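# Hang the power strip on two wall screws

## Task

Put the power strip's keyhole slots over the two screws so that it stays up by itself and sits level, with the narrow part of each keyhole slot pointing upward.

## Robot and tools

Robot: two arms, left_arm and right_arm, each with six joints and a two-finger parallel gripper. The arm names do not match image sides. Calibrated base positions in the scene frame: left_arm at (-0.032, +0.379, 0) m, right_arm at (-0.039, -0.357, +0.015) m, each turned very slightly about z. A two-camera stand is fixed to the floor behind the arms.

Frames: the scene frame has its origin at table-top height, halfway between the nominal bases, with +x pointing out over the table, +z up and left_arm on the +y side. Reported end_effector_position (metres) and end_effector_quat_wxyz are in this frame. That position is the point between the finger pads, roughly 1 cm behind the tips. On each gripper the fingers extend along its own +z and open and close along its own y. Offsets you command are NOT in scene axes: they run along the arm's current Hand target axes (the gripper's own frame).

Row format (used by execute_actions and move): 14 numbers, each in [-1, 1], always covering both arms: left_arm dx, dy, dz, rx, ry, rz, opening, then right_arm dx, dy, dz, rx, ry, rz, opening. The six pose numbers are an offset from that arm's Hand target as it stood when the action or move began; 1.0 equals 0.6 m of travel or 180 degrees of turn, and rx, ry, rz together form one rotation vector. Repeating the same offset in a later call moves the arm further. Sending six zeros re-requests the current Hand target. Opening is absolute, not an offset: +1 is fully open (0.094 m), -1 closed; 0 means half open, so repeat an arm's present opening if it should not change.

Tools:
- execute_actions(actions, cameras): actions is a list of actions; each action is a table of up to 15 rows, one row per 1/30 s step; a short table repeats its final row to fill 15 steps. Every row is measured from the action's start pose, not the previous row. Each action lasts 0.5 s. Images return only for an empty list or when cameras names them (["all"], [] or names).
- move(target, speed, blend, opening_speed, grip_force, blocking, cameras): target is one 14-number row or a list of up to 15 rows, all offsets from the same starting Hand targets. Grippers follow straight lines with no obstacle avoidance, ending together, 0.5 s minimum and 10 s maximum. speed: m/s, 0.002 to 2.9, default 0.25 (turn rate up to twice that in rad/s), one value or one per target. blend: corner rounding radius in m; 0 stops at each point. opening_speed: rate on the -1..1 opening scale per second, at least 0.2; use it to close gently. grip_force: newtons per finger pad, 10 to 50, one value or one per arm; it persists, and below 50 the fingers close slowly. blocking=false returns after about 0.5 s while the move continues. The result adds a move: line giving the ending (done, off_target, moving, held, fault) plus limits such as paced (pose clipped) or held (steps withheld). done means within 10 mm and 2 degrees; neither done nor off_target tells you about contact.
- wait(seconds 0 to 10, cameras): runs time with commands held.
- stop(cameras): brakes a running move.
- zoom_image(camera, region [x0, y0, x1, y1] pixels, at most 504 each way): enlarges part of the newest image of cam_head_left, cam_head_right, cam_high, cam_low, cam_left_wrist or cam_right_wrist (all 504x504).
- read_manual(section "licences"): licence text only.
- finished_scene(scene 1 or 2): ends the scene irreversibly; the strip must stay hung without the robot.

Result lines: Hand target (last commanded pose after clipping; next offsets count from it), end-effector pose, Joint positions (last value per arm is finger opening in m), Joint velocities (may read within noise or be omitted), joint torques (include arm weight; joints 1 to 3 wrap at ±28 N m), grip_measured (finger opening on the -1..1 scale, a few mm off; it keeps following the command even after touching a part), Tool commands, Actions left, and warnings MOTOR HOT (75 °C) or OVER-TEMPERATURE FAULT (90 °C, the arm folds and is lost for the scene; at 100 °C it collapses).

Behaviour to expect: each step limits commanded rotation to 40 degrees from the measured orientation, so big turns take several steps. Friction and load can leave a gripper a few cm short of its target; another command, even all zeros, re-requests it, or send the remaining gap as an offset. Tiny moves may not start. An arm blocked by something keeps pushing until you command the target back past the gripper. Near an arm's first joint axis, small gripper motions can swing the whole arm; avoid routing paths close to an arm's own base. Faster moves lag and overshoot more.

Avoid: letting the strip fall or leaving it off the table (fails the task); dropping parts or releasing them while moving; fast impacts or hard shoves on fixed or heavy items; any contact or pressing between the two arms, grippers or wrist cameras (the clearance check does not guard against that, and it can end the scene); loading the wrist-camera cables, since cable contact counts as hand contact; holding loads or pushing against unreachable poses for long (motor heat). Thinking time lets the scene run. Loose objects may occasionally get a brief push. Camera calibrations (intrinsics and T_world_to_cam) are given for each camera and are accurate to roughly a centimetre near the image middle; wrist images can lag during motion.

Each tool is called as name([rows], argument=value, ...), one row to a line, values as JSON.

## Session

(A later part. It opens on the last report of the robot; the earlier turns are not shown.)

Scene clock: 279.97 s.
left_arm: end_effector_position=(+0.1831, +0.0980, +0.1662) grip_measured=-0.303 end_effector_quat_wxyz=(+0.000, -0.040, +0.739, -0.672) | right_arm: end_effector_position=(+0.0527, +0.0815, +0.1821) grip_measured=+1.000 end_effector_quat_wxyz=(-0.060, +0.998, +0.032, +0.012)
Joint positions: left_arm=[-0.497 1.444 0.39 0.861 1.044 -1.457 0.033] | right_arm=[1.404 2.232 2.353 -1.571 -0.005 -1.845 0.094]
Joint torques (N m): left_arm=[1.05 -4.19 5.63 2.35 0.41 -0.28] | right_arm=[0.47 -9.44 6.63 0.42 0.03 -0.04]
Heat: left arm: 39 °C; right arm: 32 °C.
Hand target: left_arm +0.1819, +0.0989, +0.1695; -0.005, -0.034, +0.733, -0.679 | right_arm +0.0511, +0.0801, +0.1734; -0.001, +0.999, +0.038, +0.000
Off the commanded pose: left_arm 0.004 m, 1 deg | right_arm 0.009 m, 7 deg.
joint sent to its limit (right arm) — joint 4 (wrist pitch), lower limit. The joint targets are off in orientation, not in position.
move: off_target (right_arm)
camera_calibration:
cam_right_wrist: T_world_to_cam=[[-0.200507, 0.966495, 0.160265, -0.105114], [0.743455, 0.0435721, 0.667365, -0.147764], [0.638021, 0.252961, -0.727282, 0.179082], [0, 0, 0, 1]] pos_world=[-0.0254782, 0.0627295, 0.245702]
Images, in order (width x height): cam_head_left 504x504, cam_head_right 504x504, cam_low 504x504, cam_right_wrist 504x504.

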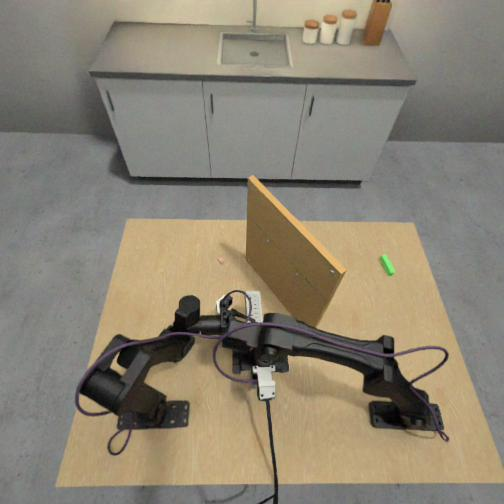

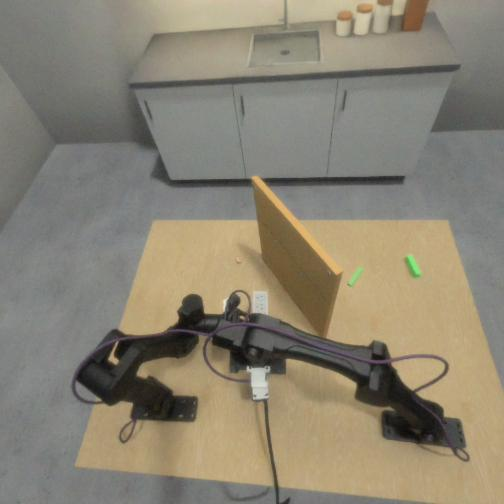

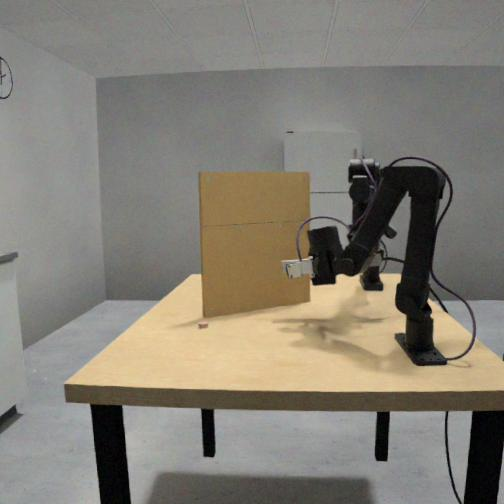

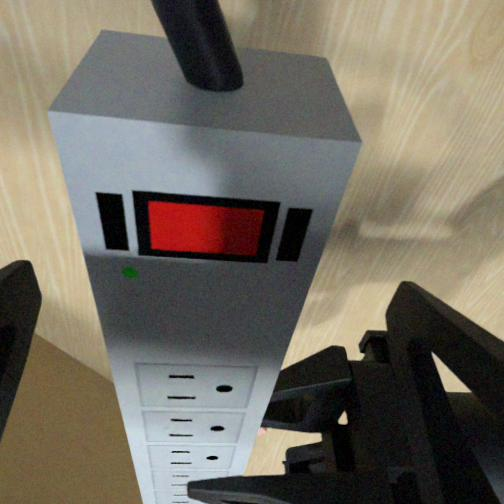

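move(target=[0,0,0,0,0,0,-1,0,0.003,0.047,0,0,0,1], speed=0.1, cameras=["cam_right_wrist"])

move(target=[0,0,0,0,0,0,-1,0,0,0,0,0,0,0.0], opening_speed=0.4, cameras=["cam_right_wrist","cam_head_left","cam_low"])

Scene clock: 287.70 s.
left_arm: end_effector_position=(+0.1831, +0.0980, +0.1662) grip_measured=-0.303 end_effector_quat_wxyz=(+0.000, -0.040, +0.739, -0.672) | right_arm: end_effector_position=(+0.0525, +0.0803, +0.1528) grip_measured=+1.000 end_effector_quat_wxyz=(-0.023, +0.999, +0.033, +0.003)
Joint positions: left_arm=[-0.497 1.444 0.39 0.861 1.044 -1.457 0.033] | right_arm=[1.404 2.289 2.335 -1.571 -0.005 -1.845 0.094]
Joint torques (N m): left_arm=[0.7 -3.92 5.65 2.27 0.44 -0.25] | right_arm=[0.36 -9.77 6.76 0.29 0.03 -0.05]
Heat: left arm: 39 °C; right arm: 31 °C.
Hand target: left_arm +0.1819, +0.0989, +0.1695; -0.005, -0.034, +0.733, -0.679 | right_arm +0.0513, +0.0784, +0.1453; -0.001, +0.999, +0.038, +0.000
Off the commanded pose: left_arm 0.004 m, 1 deg | right_arm 0.008 m, 3 deg.
joint sent to its limit (right arm) — joint 4 (wrist pitch), lower limit. The joint targets still meet the commanded pose.
move: off_target (right_arm)
camera_calibration:
cam_right_wrist: T_world_to_cam=[[-0.199345, 0.975653, 0.0914477, -0.0895654], [0.753423, 0.0929265, 0.650937, -0.130051], [0.626591, 0.19866, -0.753604, 0.167225], [0, 0, 0, 1]] pos_world=[-0.0246529, 0.0662491, 0.218867]
Images, in order (width x height): cam_right_wrist 504x504.

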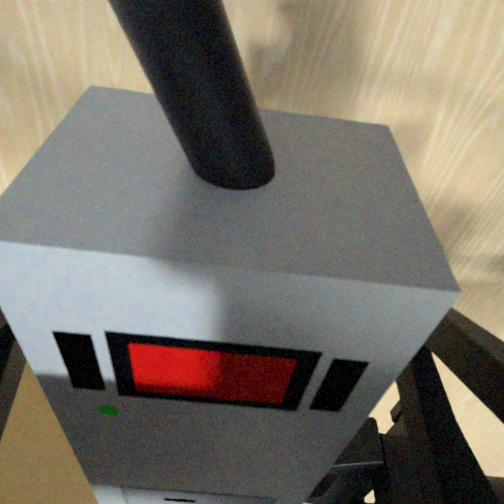

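Scene clock: 290.40 s.
left_arm: end_effector_position=(+0.1827, +0.0979, +0.1662) grip_measured=-0.303 end_effector_quat_wxyz=(-0.001, -0.039, +0.739, -0.672) | right_arm: end_effector_position=(+0.0525, +0.0797, +0.1528) grip_measured=+0.003 end_effector_quat_wxyz=(-0.022, +0.999, +0.033, +0.003)
Joint positions: left_arm=[-0.497 1.444 0.39 0.861 1.047 -1.457 0.033] | right_arm=[1.404 2.289 2.335 -1.573 -0.004 -1.846 0.047]
Joint torques (N m): left_arm=[0.75 -4.14 5.57 2.34 0.4 -0.28] | right_arm=[0.38 -9.81 6.75 0.31 0.03 -0.05]
Heat: left arm: 39 °C; right arm: 31 °C.
Hand target: left_arm +0.1819, +0.0989, +0.1696; -0.005, -0.034, +0.733, -0.679 | right_arm +0.0513, +0.0784, +0.1453; -0.001, +0.999, +0.038, +0.000
Off the commanded pose: left_arm 0.004 m, 1 deg | right_arm 0.008 m, 2 deg.
joint sent to its limit (right arm) — joint 4 (wrist pitch), lower limit. The joint targets still meet the commanded pose.
move: done
camera_calibration:
cam_right_wrist: T_world_to_cam=[[-0.199999, 0.975761, 0.08883, -0.0885312], [0.753475, 0.0952143, 0.650546, -0.13007], [0.626319, 0.19704, -0.754254, 0.167567], [0, 0, 0, 1]] pos_world=[-0.0246523, 0.0657524, 0.218869]
Images, in order (width x height): cam_head_left 504x504, cam_low 504x504, cam_right_wrist 504x504.

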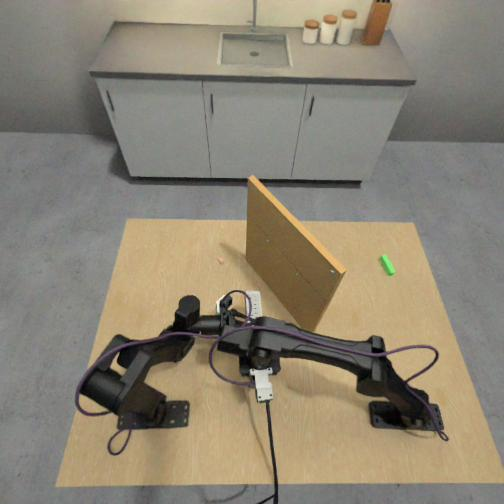

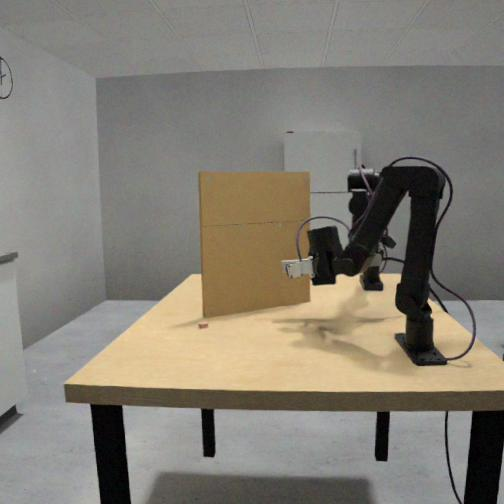

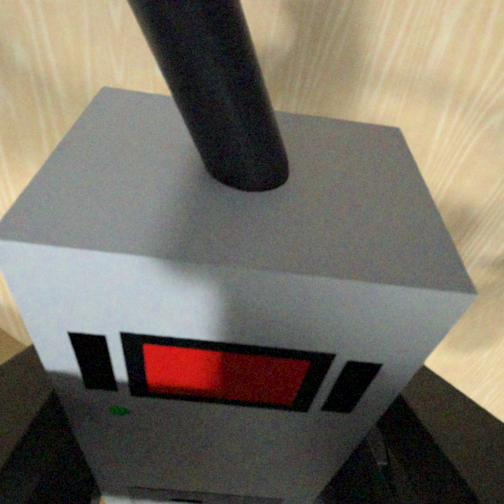

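move(target=[0,0,0,0,0,0,-1,0,0,0,0,0,0,-1], opening_speed=1)

move([
  [0,0,0,0,0,0,0.1,0,0,0,0,0,0,-1],
  [0,0,-0.25,0,0,0,0.1,0,0,0,0,0,0,-1],
], speed=0.15, cameras=["cam_head_left","cam_head_right","cam_low","cam_left_wrist"])

zoom_image(camera="cam_low", region=[230, 160, 400, 330])

Scene clock: 300.00 s.
left_arm: end_effector_position=(+0.1827, +0.0983, +0.1668) grip_measured=-0.303 end_effector_quat_wxyz=(+0.000, -0.038, +0.739, -0.673) | right_arm: end_effector_position=(+0.0526, +0.0796, +0.1528) grip_measured=-0.034 end_effector_quat_wxyz=(-0.021, +0.999, +0.033, +0.003)
Joint positions: left_arm=[-0.494 1.444 0.39 0.864 1.05 -1.457 0.033] | right_arm=[1.404 2.289 2.335 -1.573 -0.004 -1.847 0.045]
Joint torques (N m): left_arm=[0.76 -3.99 5.59 2.31 0.33 -0.31] | right_arm=[0.38 -9.81 6.75 0.31 0.02 -0.04]
Heat: left arm: 39 °C; right arm: 30 °C.
Hand target: left_arm +0.1820, +0.0990, +0.1695; -0.005, -0.034, +0.733, -0.679 | right_arm +0.0513, +0.0784, +0.1453; -0.001, +0.999, +0.038, +0.001
Off the commanded pose: left_arm 0.003 m, 1 deg | right_arm 0.008 m, 2 deg.
joint sent to its limit (right arm) — joint 4 (wrist pitch), lower limit. The joint targets still meet the commanded pose.
move: done

Scene clock: 302.37 s.
left_arm: end_effector_position=(+0.1823, +0.2475, +0.1806) grip_measured=+0.098 end_effector_quat_wxyz=(+0.076, -0.104, +0.701, -0.702) | right_arm: end_effector_position=(+0.0521, +0.0791, +0.1491) grip_measured=-0.043 end_effector_quat_wxyz=(-0.017, +0.999, +0.035, +0.002)
Joint positions: left_arm=[0.213 1.13 0.234 0.571 1.56 -1.286 0.052] | right_arm=[1.404 2.295 2.331 -1.573 -0.004 -1.849 0.045]
Joint torques (N m): left_arm=[0.61 -3.62 5.16 1.32 0.47 0.01] | right_arm=[0.35 -10.36 7.15 0.28 0.03 -0.01]
Heat: left arm: 38 °C; right arm: 30 °C.
Hand target: left_arm +0.1760, +0.2484, +0.1811; -0.005, -0.034, +0.733, -0.679 | right_arm +0.0512, +0.0783, +0.1453; -0.001, +0.999, +0.038, +0.001
Off the commanded pose: left_arm 0.006 m, 13 deg | right_arm 0.004 m, 2 deg.
joint sent to its limit (left arm) — joint 5 (wrist yaw), upper limit. The joint targets are off in orientation, not in position.
joint sent to its limit (right arm) — joint 4 (wrist pitch), lower limit. The joint targets still meet the commanded pose.
move: off_target (left_arm)
camera_calibration:
cam_left_wrist: T_world_to_cam=[[0.163439, 0.0746741, 0.983723, -0.231948], [-0.879829, 0.462124, 0.111098, 0.0409096], [-0.446306, -0.883666, 0.141229, 0.368934], [0, 0, 0, 1]] pos_world=[0.23856, 0.324429, 0.171523]
Images, in order (width x height): cam_head_left 504x504, cam_head_right 504x504, cam_low 504x504, cam_left_wrist 504x504.

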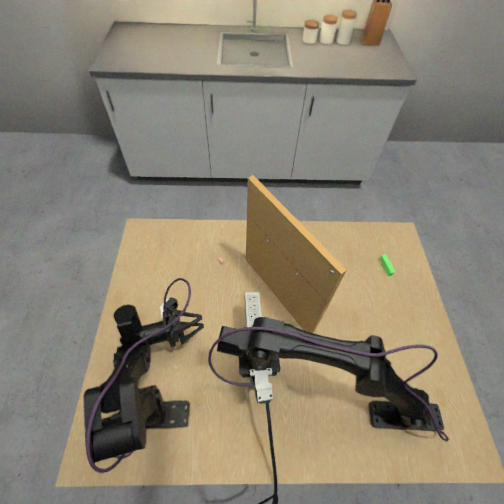

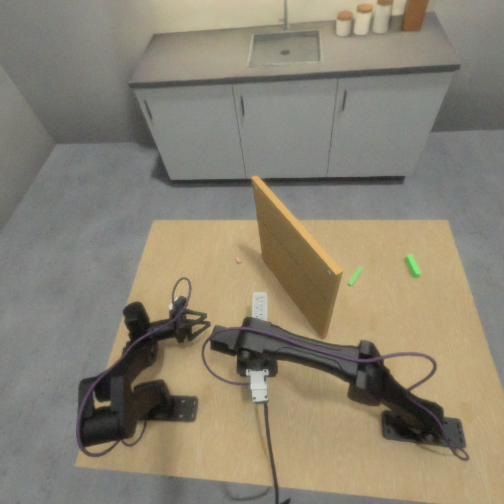

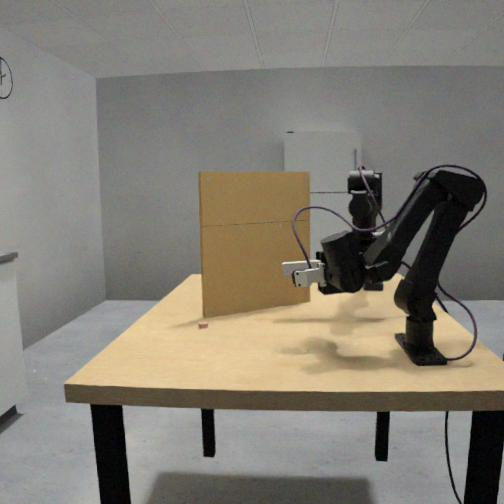

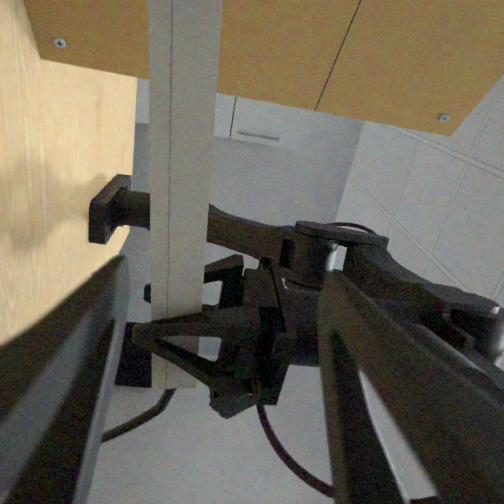

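Scaled by 2.965 from the camera's 504x504 image, which has a finer 720x720 frame.

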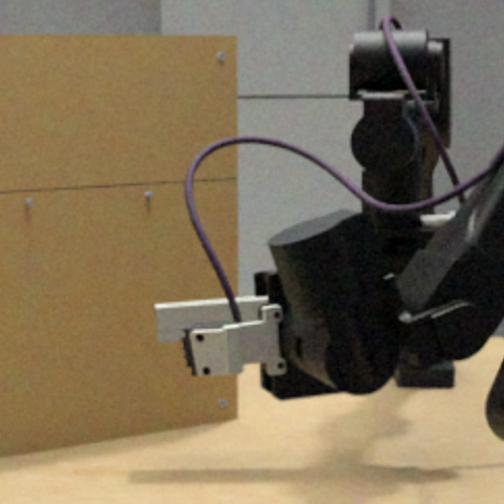

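move([
  [0.018,-0.26,0.0,-0.1,0,0,1,0,0,0,0,0,0,-1],
  [0.018,-0.26,0.13,-0.476,0,0,1,0,0,0,0,0,0,-1],
  [0.018,-0.2,0.243,-0.476,0,0,1,0,0,0,0,0,0,-1],
], speed=0.2, cameras=["cam_head_left","cam_head_right","cam_low","cam_left_wrist"])

Scene clock: 330.37 s.
left_arm: end_effector_position=(+0.1784, +0.0961, +0.2898) grip_measured=+0.998 end_effector_quat_wxyz=(+0.089, -0.023, +0.983, -0.160) | right_arm: end_effector_position=(+0.0521, +0.0791, +0.1491) grip_measured=-0.043 end_effector_quat_wxyz=(-0.017, +0.999, +0.035, +0.002)
Joint positions: left_arm=[-0.944 1.705 2.07 -1.57 0.045 -0.967 0.094] | right_arm=[1.404 2.295 2.331 -1.573 -0.004 -1.849 0.045]
Joint torques (N m): left_arm=[-0.58 -5.85 7.79 0.95 0.01 -0.06] | right_arm=[0.35 -10.36 7.16 0.28 0.03 -0.02]
Heat: left arm: 36 °C; right arm: 31 °C.
Hand target: left_arm +0.1778, +0.0936, +0.2900; -0.027, -0.022, +0.999, +0.000 | right_arm +0.0512, +0.0783, +0.1453; -0.001, +0.999, +0.038, +0.001
Off the commanded pose: left_arm 0.003 m, 23 deg | right_arm 0.004 m, 2 deg.
joint sent to its limit (left arm) — joint 4 (wrist pitch), lower limit. The joint targets are off in orientation, not in position.
joint sent to its limit (right arm) — joint 4 (wrist pitch), lower limit. The joint targets still meet the commanded pose.
move: off_target (left_arm); limits=paced
camera_calibration:
cam_left_wrist: T_world_to_cam=[[0.145835, -0.917408, 0.370264, -0.0511081], [-0.847018, 0.0775948, 0.525871, 0.00613595], [-0.511169, -0.39031, -0.765744, 0.44499], [0, 0, 0, 1]] pos_world=[0.240116, 0.126321, 0.356446]
Images, in order (width x height): cam_head_left 504x504, cam_head_right 504x504, cam_low 504x504, cam_left_wrist 504x504.

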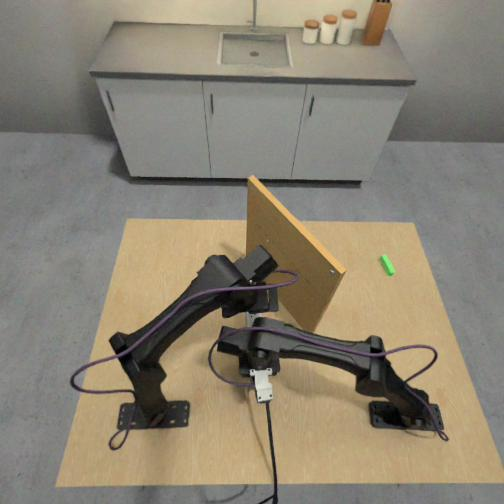

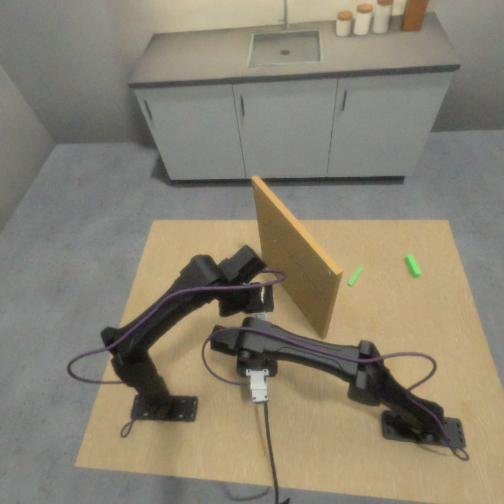

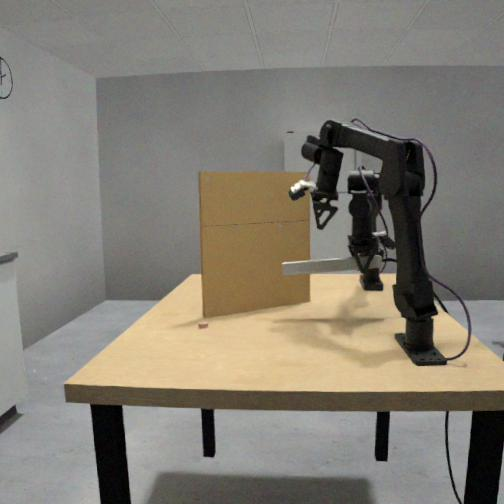

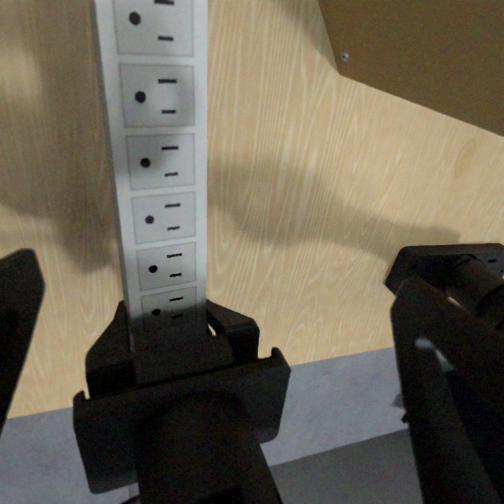

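move(target=[0.025,-0.017,0.14,0,0,0,1,0,0,0,0,0,0,-1], speed=0.15, cameras=["cam_head_left","cam_low","cam_left_wrist"])

zoom_image(camera="cam_low", region=[230, 160, 400, 330])

Scene clock: 345.07 s.
left_arm: end_effector_position=(+0.1620, +0.0820, +0.2150) grip_measured=+0.998 end_effector_quat_wxyz=(+0.015, -0.021, +0.998, -0.064) | right_arm: end_effector_position=(+0.0521, +0.0791, +0.1491) grip_measured=-0.043 end_effector_quat_wxyz=(-0.017, +0.999, +0.035, +0.002)
Joint positions: left_arm=[-1.005 1.83 1.954 -1.57 0.045 -1.017 0.094] | right_arm=[1.404 2.295 2.331 -1.573 -0.004 -1.849 0.045]
Joint torques (N m): left_arm=[-0.66 -7.13 5.61 0.38 0.02 -0.16] | right_arm=[0.35 -10.36 7.16 0.29 0.03 -0.01]
Heat: left arm: 35 °C; right arm: 32 °C.
Hand target: left_arm +0.1588, +0.0828, +0.2069; -0.027, -0.022, +0.999, +0.000 | right_arm +0.0512, +0.0783, +0.1453; -0.001, +0.999, +0.038, +0.001
Off the commanded pose: left_arm 0.009 m, 9 deg | right_arm 0.004 m, 2 deg.
joint sent to its limit (left arm) — joint 4 (wrist pitch), lower limit. The joint targets are off in orientation, not in position.
joint sent to its limit (right arm) — joint 4 (wrist pitch), lower limit. The joint targets still meet the commanded pose.
move: off_target (left_arm)
camera_calibration:
cam_left_wrist: T_world_to_cam=[[0.17586, -0.970428, 0.165357, 0.00953827], [-0.755846, -0.0254918, 0.654253, -0.00115484], [-0.63069, -0.240041, -0.737977, 0.374846], [0, 0, 0, 1]] pos_world=[0.233861, 0.0992054, 0.275806]
Images, in order (width x height): cam_head_left 504x504, cam_low 504x504, cam_left_wrist 504x504.

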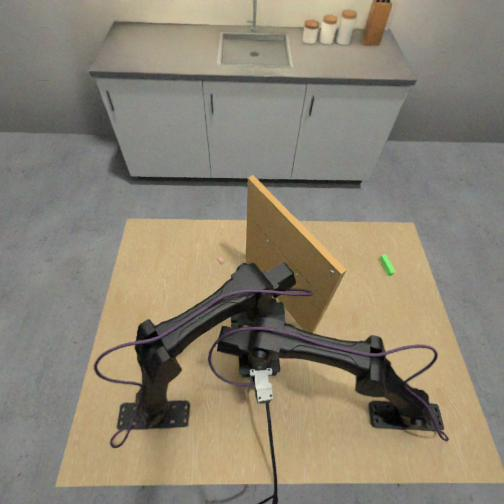

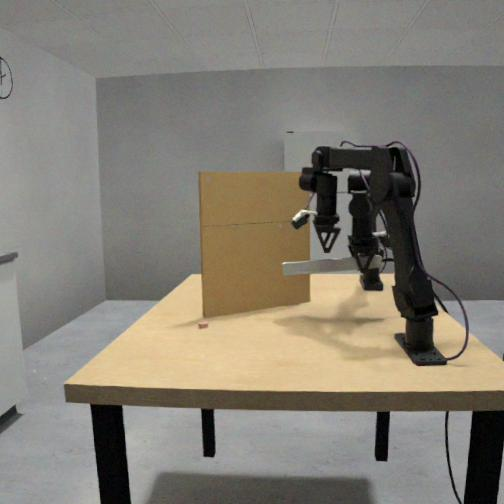

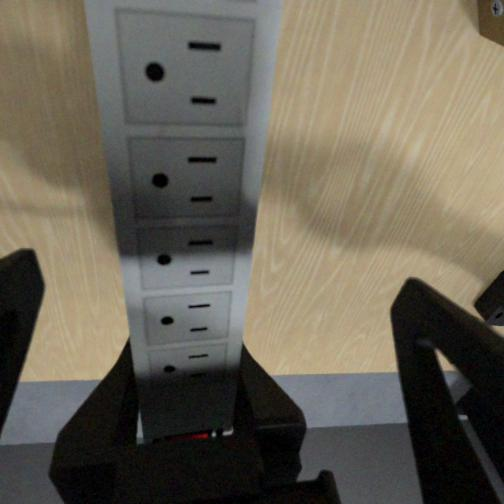

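Scaled by 2.965 from the camera's 504x504 image, which has a finer 720x720 frame.

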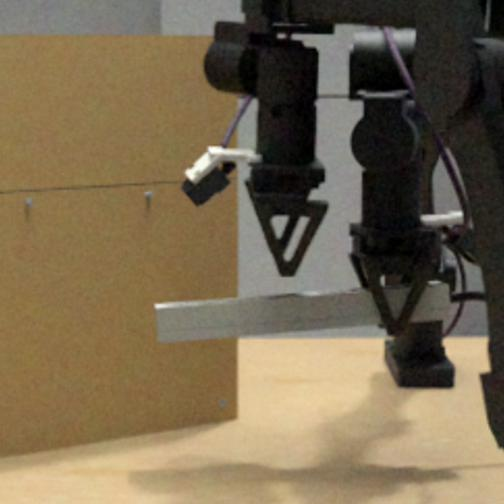

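move(target=[0,0.012,0.088,0,0,0,1,0,0,0,0,0,0,-1], speed=0.1, cameras=["cam_low","cam_left_wrist"])

zoom_image(camera="cam_low", region=[230, 160, 400, 330])

Scene clock: 355.60 s.
left_arm: end_effector_position=(+0.1554, +0.0916, +0.1619) grip_measured=+0.998 end_effector_quat_wxyz=(-0.022, -0.023, +0.999, -0.007) | right_arm: end_effector_position=(+0.0521, +0.0791, +0.1491) grip_measured=-0.043 end_effector_quat_wxyz=(-0.017, +0.999, +0.035, +0.002)
Joint positions: left_arm=[-1.005 1.867 1.791 -1.507 0.045 -1.018 0.094] | right_arm=[1.404 2.295 2.331 -1.573 -0.004 -1.849 0.045]
Joint torques (N m): left_arm=[-0.39 -7.5 5.67 0.3 0.03 -0.01] | right_arm=[0.34 -10.36 7.15 0.28 0.03 -0.01]
Heat: left arm: 34 °C; right arm: 32 °C.
Hand target: left_arm +0.1557, +0.0900, +0.1541; -0.027, -0.022, +0.999, +0.000 | right_arm +0.0512, +0.0783, +0.1453; -0.001, +0.999, +0.038, +0.001
Off the commanded pose: left_arm 0.008 m, 1 deg | right_arm 0.004 m, 2 deg.
joint sent to its limit (right arm) — joint 4 (wrist pitch), lower limit. The joint targets still meet the commanded pose.
move: done
camera_calibration:
cam_left_wrist: T_world_to_cam=[[0.184625, -0.981946, 0.0411721, 0.0486672], [-0.703447, -0.102774, 0.703278, 0.0198458], [-0.68635, -0.158805, -0.709722, 0.33046], [0, 0, 0, 1]] pos_world=[0.231787, 0.102307, 0.218574]
Images, in order (width x height): cam_low 504x504, cam_left_wrist 504x504.

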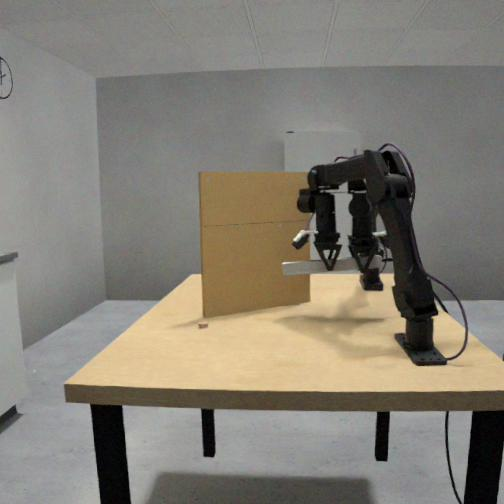

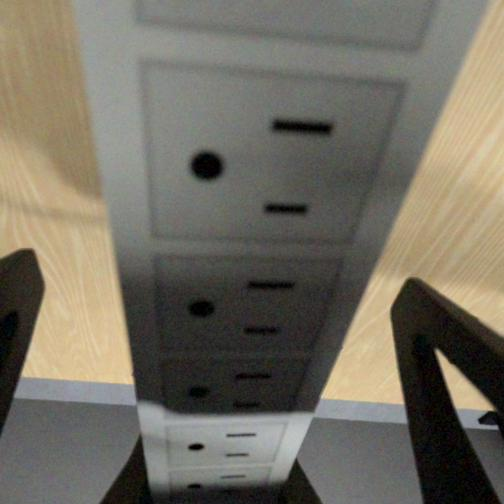

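Scaled by 2.965 from the camera's 504x504 image, which has a finer 720x720 frame.

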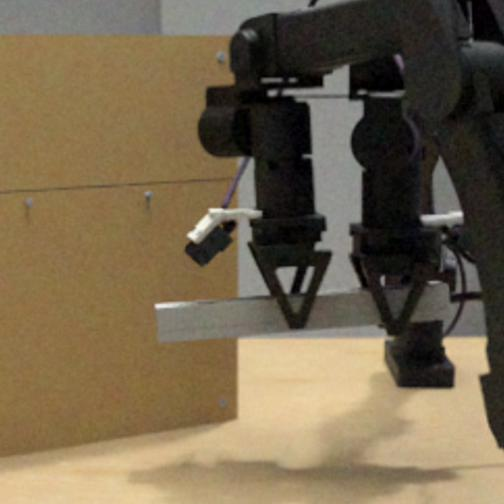

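move(target=[0,0,0,0,0,0,-1,0,0,0,0,0,0,-1], opening_speed=0.7)

move([
  [0,0,0,0,0,0,-1,0,0,0,0,0,0,0.4],
  [0,0,0,0,0,0,-1,0,0,-0.15,0,0,0,0.4],
], speed=0.12, cameras=["cam_low","cam_head_left","cam_left_wrist"])

zoom_image(camera="cam_low", region=[230, 160, 400, 330])

Scene clock: 367.13 s.
left_arm: end_effector_position=(+0.1560, +0.0904, +0.1619) grip_measured=-0.052 end_effector_quat_wxyz=(-0.021, -0.025, +0.999, -0.009) | right_arm: end_effector_position=(+0.0521, +0.0791, +0.1491) grip_measured=-0.044 end_effector_quat_wxyz=(-0.016, +0.999, +0.035, +0.002)
Joint positions: left_arm=[-1.005 1.867 1.791 -1.502 0.046 -1.024 0.045] | right_arm=[1.404 2.295 2.331 -1.573 -0.004 -1.85 0.045]
Joint torques (N m): left_arm=[-0.05 -7.53 5.71 0.32 0.03 0.07] | right_arm=[0.34 -10.36 7.15 0.29 0.03 -0.01]
Heat: left arm: 33 °C; right arm: 33 °C.
Hand target: left_arm +0.1556, +0.0900, +0.1541; -0.027, -0.022, +0.999, +0.001 | right_arm +0.0512, +0.0783, +0.1453; -0.001, +0.999, +0.038, +0.001
Off the commanded pose: left_arm 0.008 m, 1 deg | right_arm 0.004 m, 2 deg.
joint sent to its limit (right arm) — joint 4 (wrist pitch), lower limit. The joint targets still meet the commanded pose.
move: done

Scene clock: 368.30 s.
left_arm: end_effector_position=(+0.1563, +0.0902, +0.1619) grip_measured=-0.060 end_effector_quat_wxyz=(-0.020, -0.025, +0.999, -0.010) | right_arm: end_effector_position=(+0.0523, +0.0790, +0.1491) grip_measured=+0.397 end_effector_quat_wxyz=(-0.016, +0.999, +0.035, +0.002)
Joint positions: left_arm=[-1.005 1.867 1.791 -1.5 0.045 -1.023 0.044] | right_arm=[1.404 2.295 2.331 -1.573 -0.004 -1.85 0.066]
Joint torques (N m): left_arm=[-0.21 -7.58 5.65 0.29 0.03 0.07] | right_arm=[-0.03 -11.14 7.16 0.33 -0.03 0.02]
Heat: left arm: 33 °C; right arm: 33 °C.
Hand target: left_arm +0.1556, +0.0900, +0.1541; -0.027, -0.022, +0.999, +0.000 | right_arm +0.0523, +0.0790, +0.1491; -0.016, +0.999, +0.035, +0.002 (not the last commanded pose)
Off the commanded pose: left_arm 0.008 m, 1 deg | right_arm 0.086 m, 2 deg.
move: held (right_arm; a check stopped the path); path passed 1 of 2 targets; limits=held
pose unreachable (right arm): on one or more control steps of this call, first in action 0 (counted from 0), this arm could not follow its commanded pose, so it was not sent that pose on those steps. It may still have moved: this result reports where it is.
cause: moving toward the commanded pose would bring a part of the arm too close to another arm (this arm's wrist (the part past joint 4) and the left arm's forearm (the part past joint 3), along the way the arms are being sent, or toward where that arm still pushes).
camera_calibration:
cam_left_wrist: T_world_to_cam=[[0.189275, -0.980795, 0.0470832, 0.0452484], [-0.705831, -0.102564, 0.700916, 0.0211047], [-0.682626, -0.165898, -0.711688, 0.331173], [0, 0, 0, 1]] pos_world=[0.232399, 0.101485, 0.218769]
Images, in order (width x height): cam_head_left 504x504, cam_low 504x504, cam_left_wrist 504x504.

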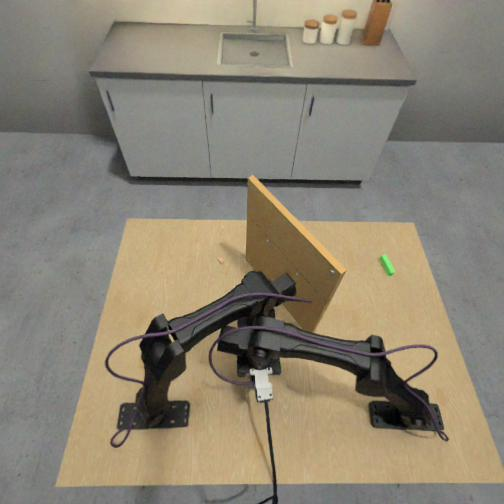

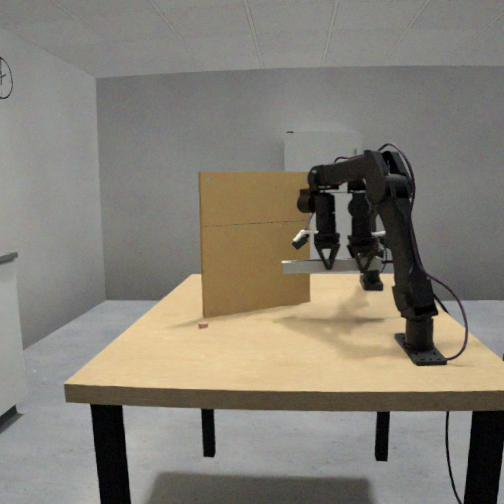

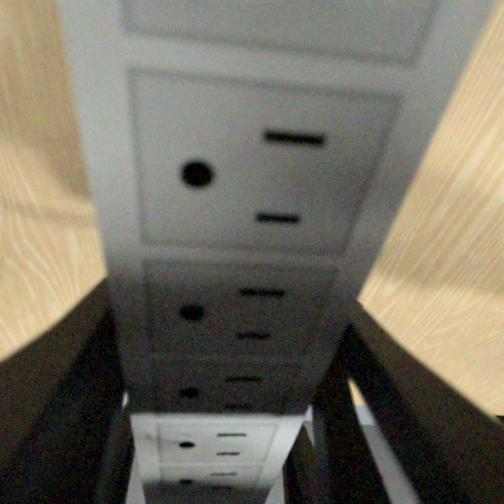

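Scaled by 2.965 from the camera's 504x504 image, which has a finer 720x720 frame.

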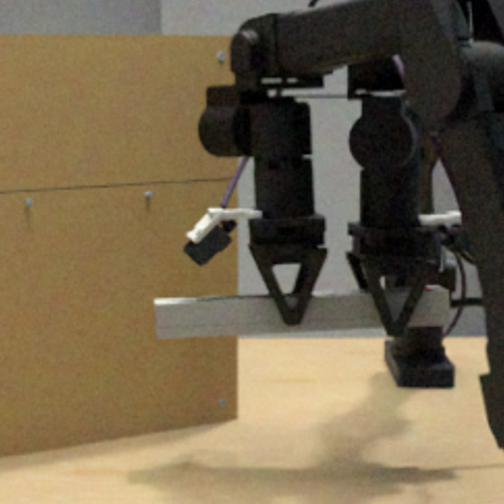

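move(target=[-0.12,0.01,0,0,0,0,-1,0,0,0,0,0,0,0.6], speed=0.1, cameras=["cam_low","cam_head_left","cam_head_right"])

zoom_image(camera="cam_low", region=[230, 160, 400, 330])

Scene clock: 384.40 s.
left_arm: end_effector_position=(+0.2235, +0.0989, +0.1494) grip_measured=-0.060 end_effector_quat_wxyz=(-0.027, -0.025, +0.999, -0.003) | right_arm: end_effector_position=(+0.0523, +0.0790, +0.1491) grip_measured=+0.597 end_effector_quat_wxyz=(-0.016, +0.999, +0.035, +0.002)
Joint positions: left_arm=[-0.845 2.036 1.976 -1.542 0.044 -0.861 0.044] | right_arm=[1.404 2.295 2.331 -1.573 -0.004 -1.85 0.075]
Joint torques (N m): left_arm=[0.44 -8.98 9.02 0.05 -0.01 0.07] | right_arm=[-0.03 -11.12 7.16 0.34 -0.03 0.01]
Heat: left arm: 32 °C; right arm: 34 °C.
Hand target: left_arm +0.2272, +0.0992, +0.1501; -0.027, -0.022, +0.999, +0.001 | right_arm +0.0523, +0.0790, +0.1491; -0.016, +0.999, +0.035, +0.002
Off the commanded pose: left_arm 0.004 m, 1 deg | right_arm 0.000 m, 0 deg.
move: done
Images, in order (width x height): cam_head_left 504x504, cam_head_right 504x504, cam_low 504x504.

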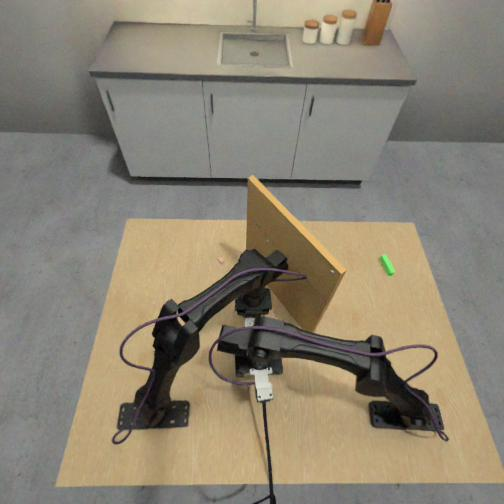

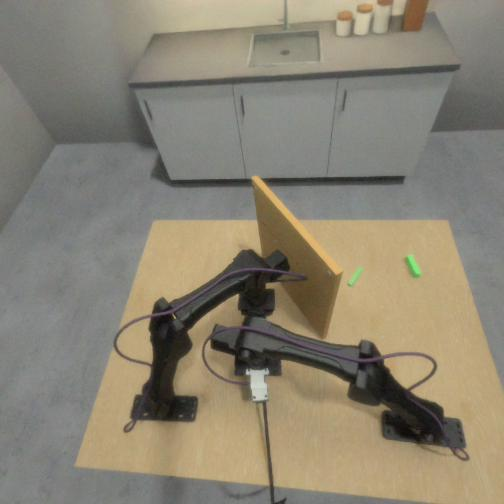

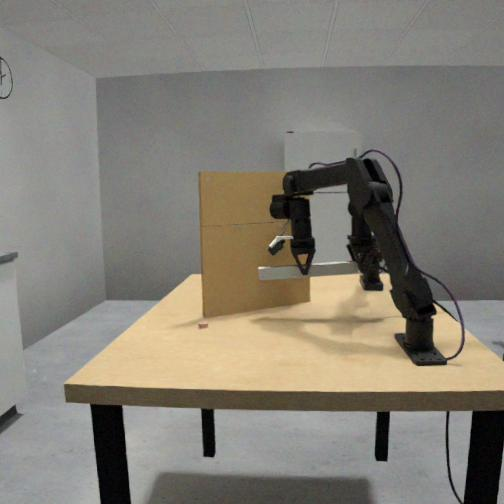

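Scaled by 2.965 from the camera's 504x504 image, which has a finer 720x720 frame.

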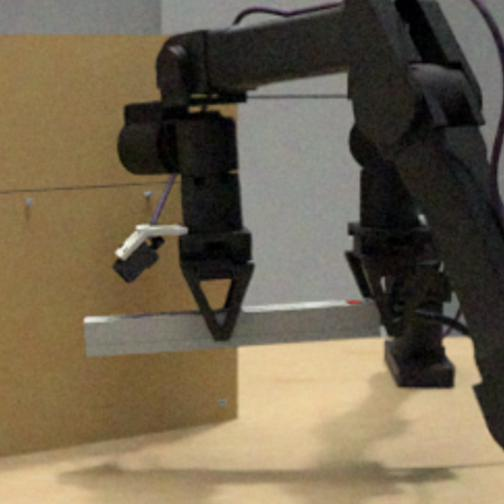

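move(target=[0,0,0,0,0,0,-1,-0.02,0,-0.12,0,0,0,0.6], speed=0.12, cameras=["cam_low"])

zoom_image(camera="cam_low", region=[230, 160, 400, 330])

Scene clock: 392.43 s.
left_arm: end_effector_position=(+0.2235, +0.0989, +0.1494) grip_measured=-0.060 end_effector_quat_wxyz=(-0.027, -0.024, +0.999, -0.003) | right_arm: end_effector_position=(+0.0425, +0.0759, +0.2004) grip_measured=+0.597 end_effector_quat_wxyz=(-0.075, +0.996, +0.035, +0.015)
Joint positions: left_arm=[-0.845 2.036 1.976 -1.542 0.044 -0.861 0.044] | right_arm=[1.425 2.174 2.331 -1.573 -0.004 -1.83 0.075]
Joint torques (N m): left_arm=[0.47 -8.92 9.17 0.08 -0.07 0.09] | right_arm=[0.55 -13.49 8.95 0.5 -0.01 0.09]
Heat: left arm: 32 °C; right arm: 34 °C.
Hand target: left_arm +0.2272, +0.0992, +0.1501; -0.027, -0.022, +0.999, +0.001 | right_arm +0.0400, +0.0758, +0.2210; -0.016, +0.999, +0.035, +0.002
Off the commanded pose: left_arm 0.004 m, 1 deg | right_arm 0.021 m, 7 deg.
joint sent to its limit (right arm) — joint 4 (wrist pitch), lower limit. The joint targets are off in orientation, not in position.
move: off_target (right_arm)
Images, in order (width x height): cam_low 504x504.

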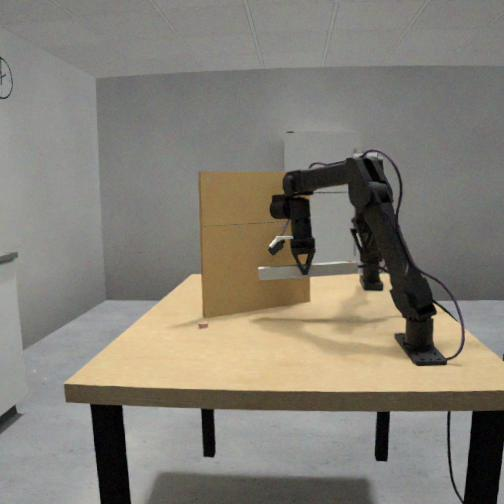

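Scaled by 2.965 from the camera's 504x504 image, which has a finer 720x720 frame.

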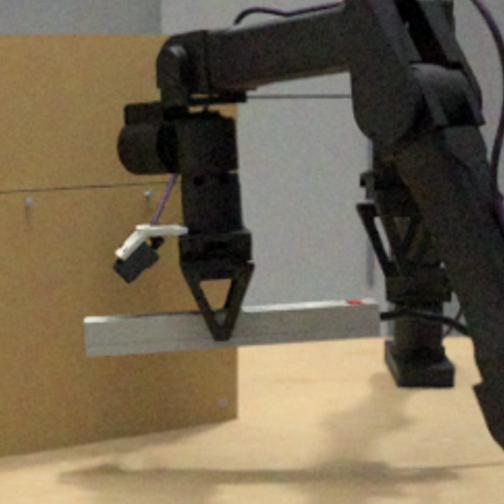

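move(target=[0,0,0,0,0,0,-1,0.05,0.4,0,0,0,0,0.6], speed=0.2, cameras=["cam_head_left","cam_head_right"])

zoom_image(camera="cam_head_left", region=[200, 230, 330, 400])

Scene clock: 399.17 s.
left_arm: end_effector_position=(+0.2235, +0.0989, +0.1494) grip_measured=-0.060 end_effector_quat_wxyz=(-0.027, -0.024, +0.999, -0.003) | right_arm: end_effector_position=(+0.0888, -0.1511, +0.2107) grip_measured=+0.597 end_effector_quat_wxyz=(-0.007, +1.000, -0.008, +0.028)
Joint positions: left_arm=[-0.845 2.036 1.976 -1.542 0.044 -0.861 0.044] | right_arm=[1.087 1.452 1.475 -1.554 0.041 -2.083 0.075]
Joint torques (N m): left_arm=[0.64 -9.13 8.73 0.08 -0.02 0.11] | right_arm=[-0.65 -6.17 6.39 0.14 0.09 -0.04]
Heat: left arm: 32 °C; right arm: 33 °C.
Hand target: left_arm +0.2272, +0.0992, +0.1501; -0.027, -0.022, +0.999, +0.001 | right_arm +0.0870, -0.1612, +0.2133; -0.017, +0.999, +0.035, +0.002
Off the commanded pose: left_arm 0.004 m, 1 deg | right_arm 0.011 m, 6 deg.
joint sent to its limit (right arm) — joint 6 (wrist roll), lower limit. The joint targets are off in orientation, not in position.
move: off_target (right_arm)
Images, in order (width x height): cam_head_left 504x504, cam_head_right 504x504.

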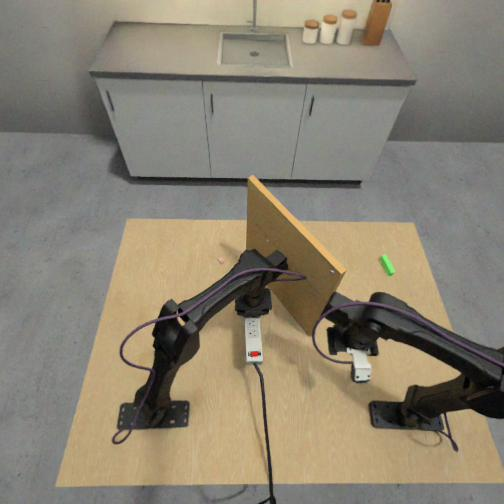

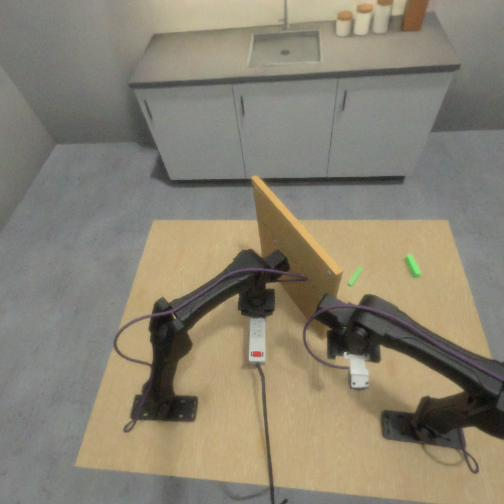

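Scaled by 2.965 from the camera's 504x504 image, which has a finer 720x720 frame.

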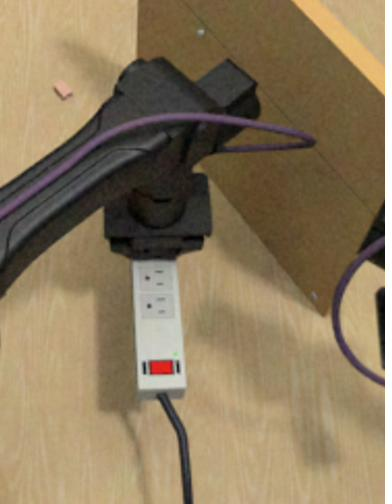

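move([
  [0.053,0.12,-0.15,0.1,0,0,-1,0,0.15,0,0,0,0,0.6],
  [0.053,0.12,-0.232,0.49,-0.158,-0.132,-1,0,0.15,0,0,0,0,0.6],
], speed=0.2, blend=0.03, cameras=["cam_head_left","cam_head_right","cam_high","cam_low","cam_left_wrist"])

zoom_image(camera="cam_high", region=[180, 120, 380, 320])

zoom_image(camera="cam_head_left", region=[200, 230, 330, 360])

Scene clock: 426.17 s.
left_arm: end_effector_position=(+0.1945, +0.1679, +0.2695) grip_measured=-0.061 end_effector_quat_wxyz=(+0.196, -0.216, +0.703, -0.649) | right_arm: end_effector_position=(+0.0952, -0.2426, +0.2098) grip_measured=+0.597 end_effector_quat_wxyz=(+0.013, +0.990, -0.077, +0.115)
Joint positions: left_arm=[-0.494 0.7 0.467 0.14 0.517 -1.53 0.044] | right_arm=[0.956 1.134 1.228 -1.559 0.206 -2.083 0.075]
Joint torques (N m): left_arm=[-0.31 -1.14 8.02 3.06 -0.31 -0.47] | right_arm=[-0.58 -2.85 6.45 0.3 0.2 -0.05]
Heat: left arm: 32 °C; right arm: 30 °C.
Hand target: left_arm +0.1998, +0.1696, +0.2911; +0.217, -0.217, +0.673, -0.673 | right_arm +0.0932, -0.2510, +0.2103; -0.016, +0.999, +0.035, +0.002
Off the commanded pose: left_arm 0.022 m, 5 deg | right_arm 0.009 m, 19 deg.
joint sent to its limit (right arm) — joint 4 (wrist pitch), lower limit; joint 6 (wrist roll), lower limit. The joint targets are off in orientation, not in position.
move: off_target (left_arm, right_arm)
camera_calibration:
cam_left_wrist: T_world_to_cam=[[0.143968, 0.0418013, 0.988699, -0.307474], [-0.980894, 0.13813, 0.136991, 0.145644], [-0.130843, -0.989532, 0.060889, 0.269583], [0, 0, 0, 1]] pos_world=[0.222401, 0.259496, 0.267633]
Images, in order (width x height): cam_head_left 504x504, cam_head_right 504x504, cam_high 504x504, cam_low 504x504, cam_left_wrist 504x504.

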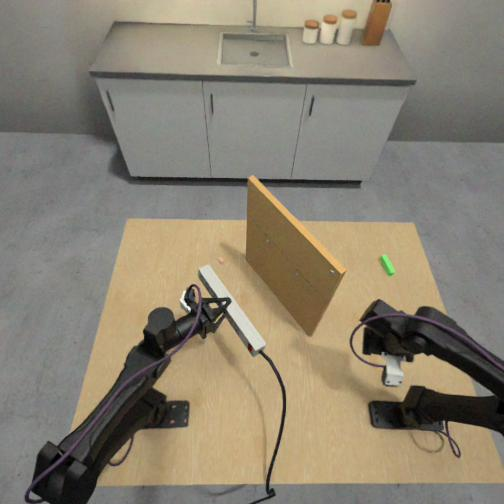

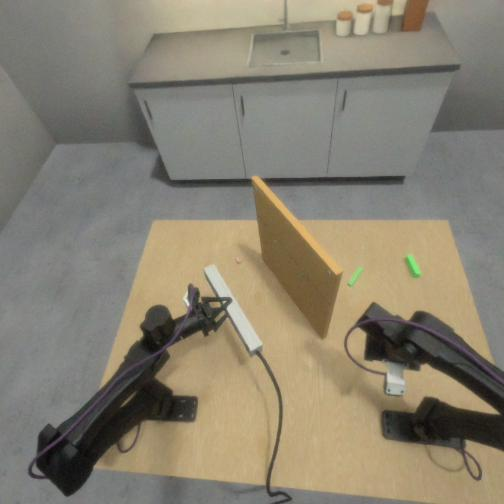

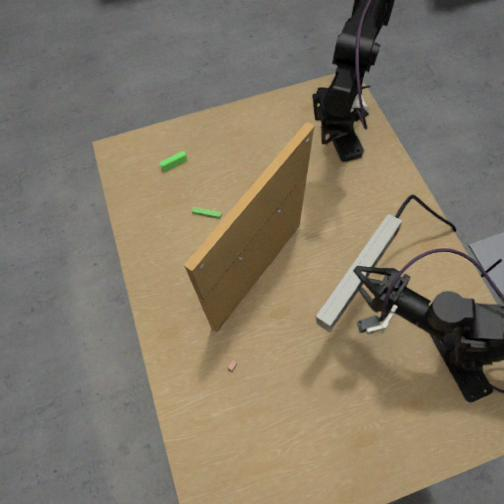

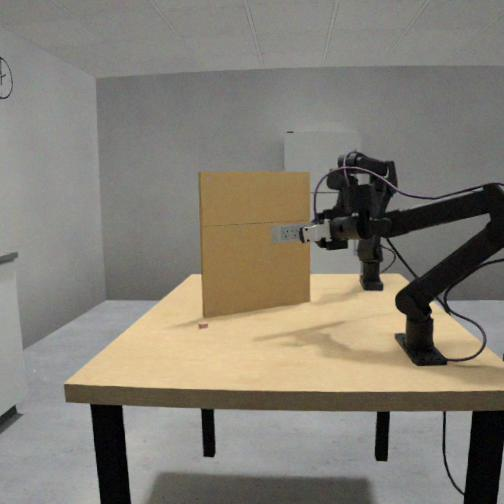

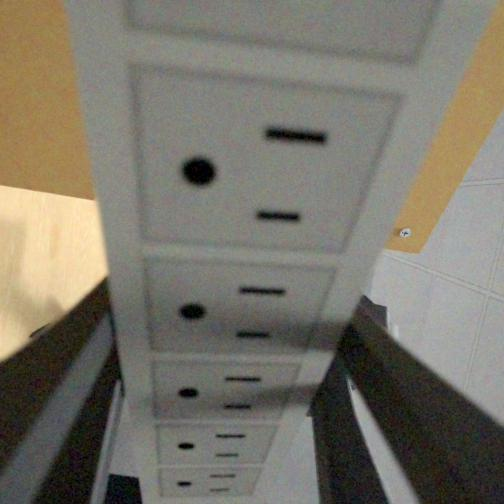

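Scaled by 2.520 from the camera's 504x504 image, which has a finer 720x720 frame.

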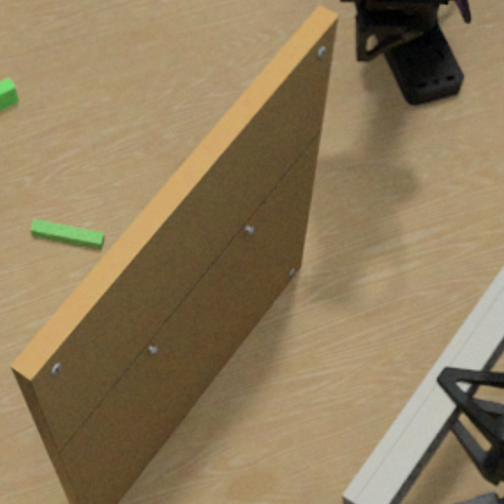

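Scaled by 3.877 from the camera's 504x504 image, which has a finer 720x720 frame.

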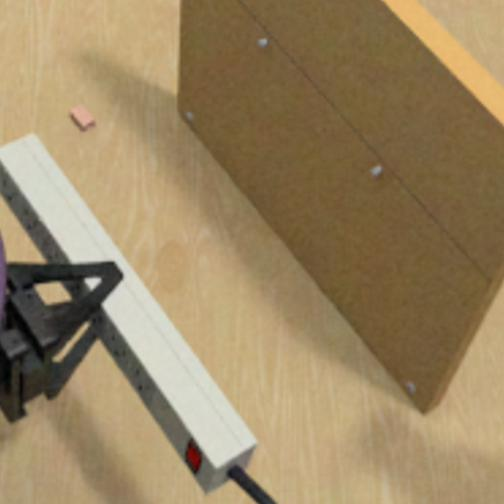

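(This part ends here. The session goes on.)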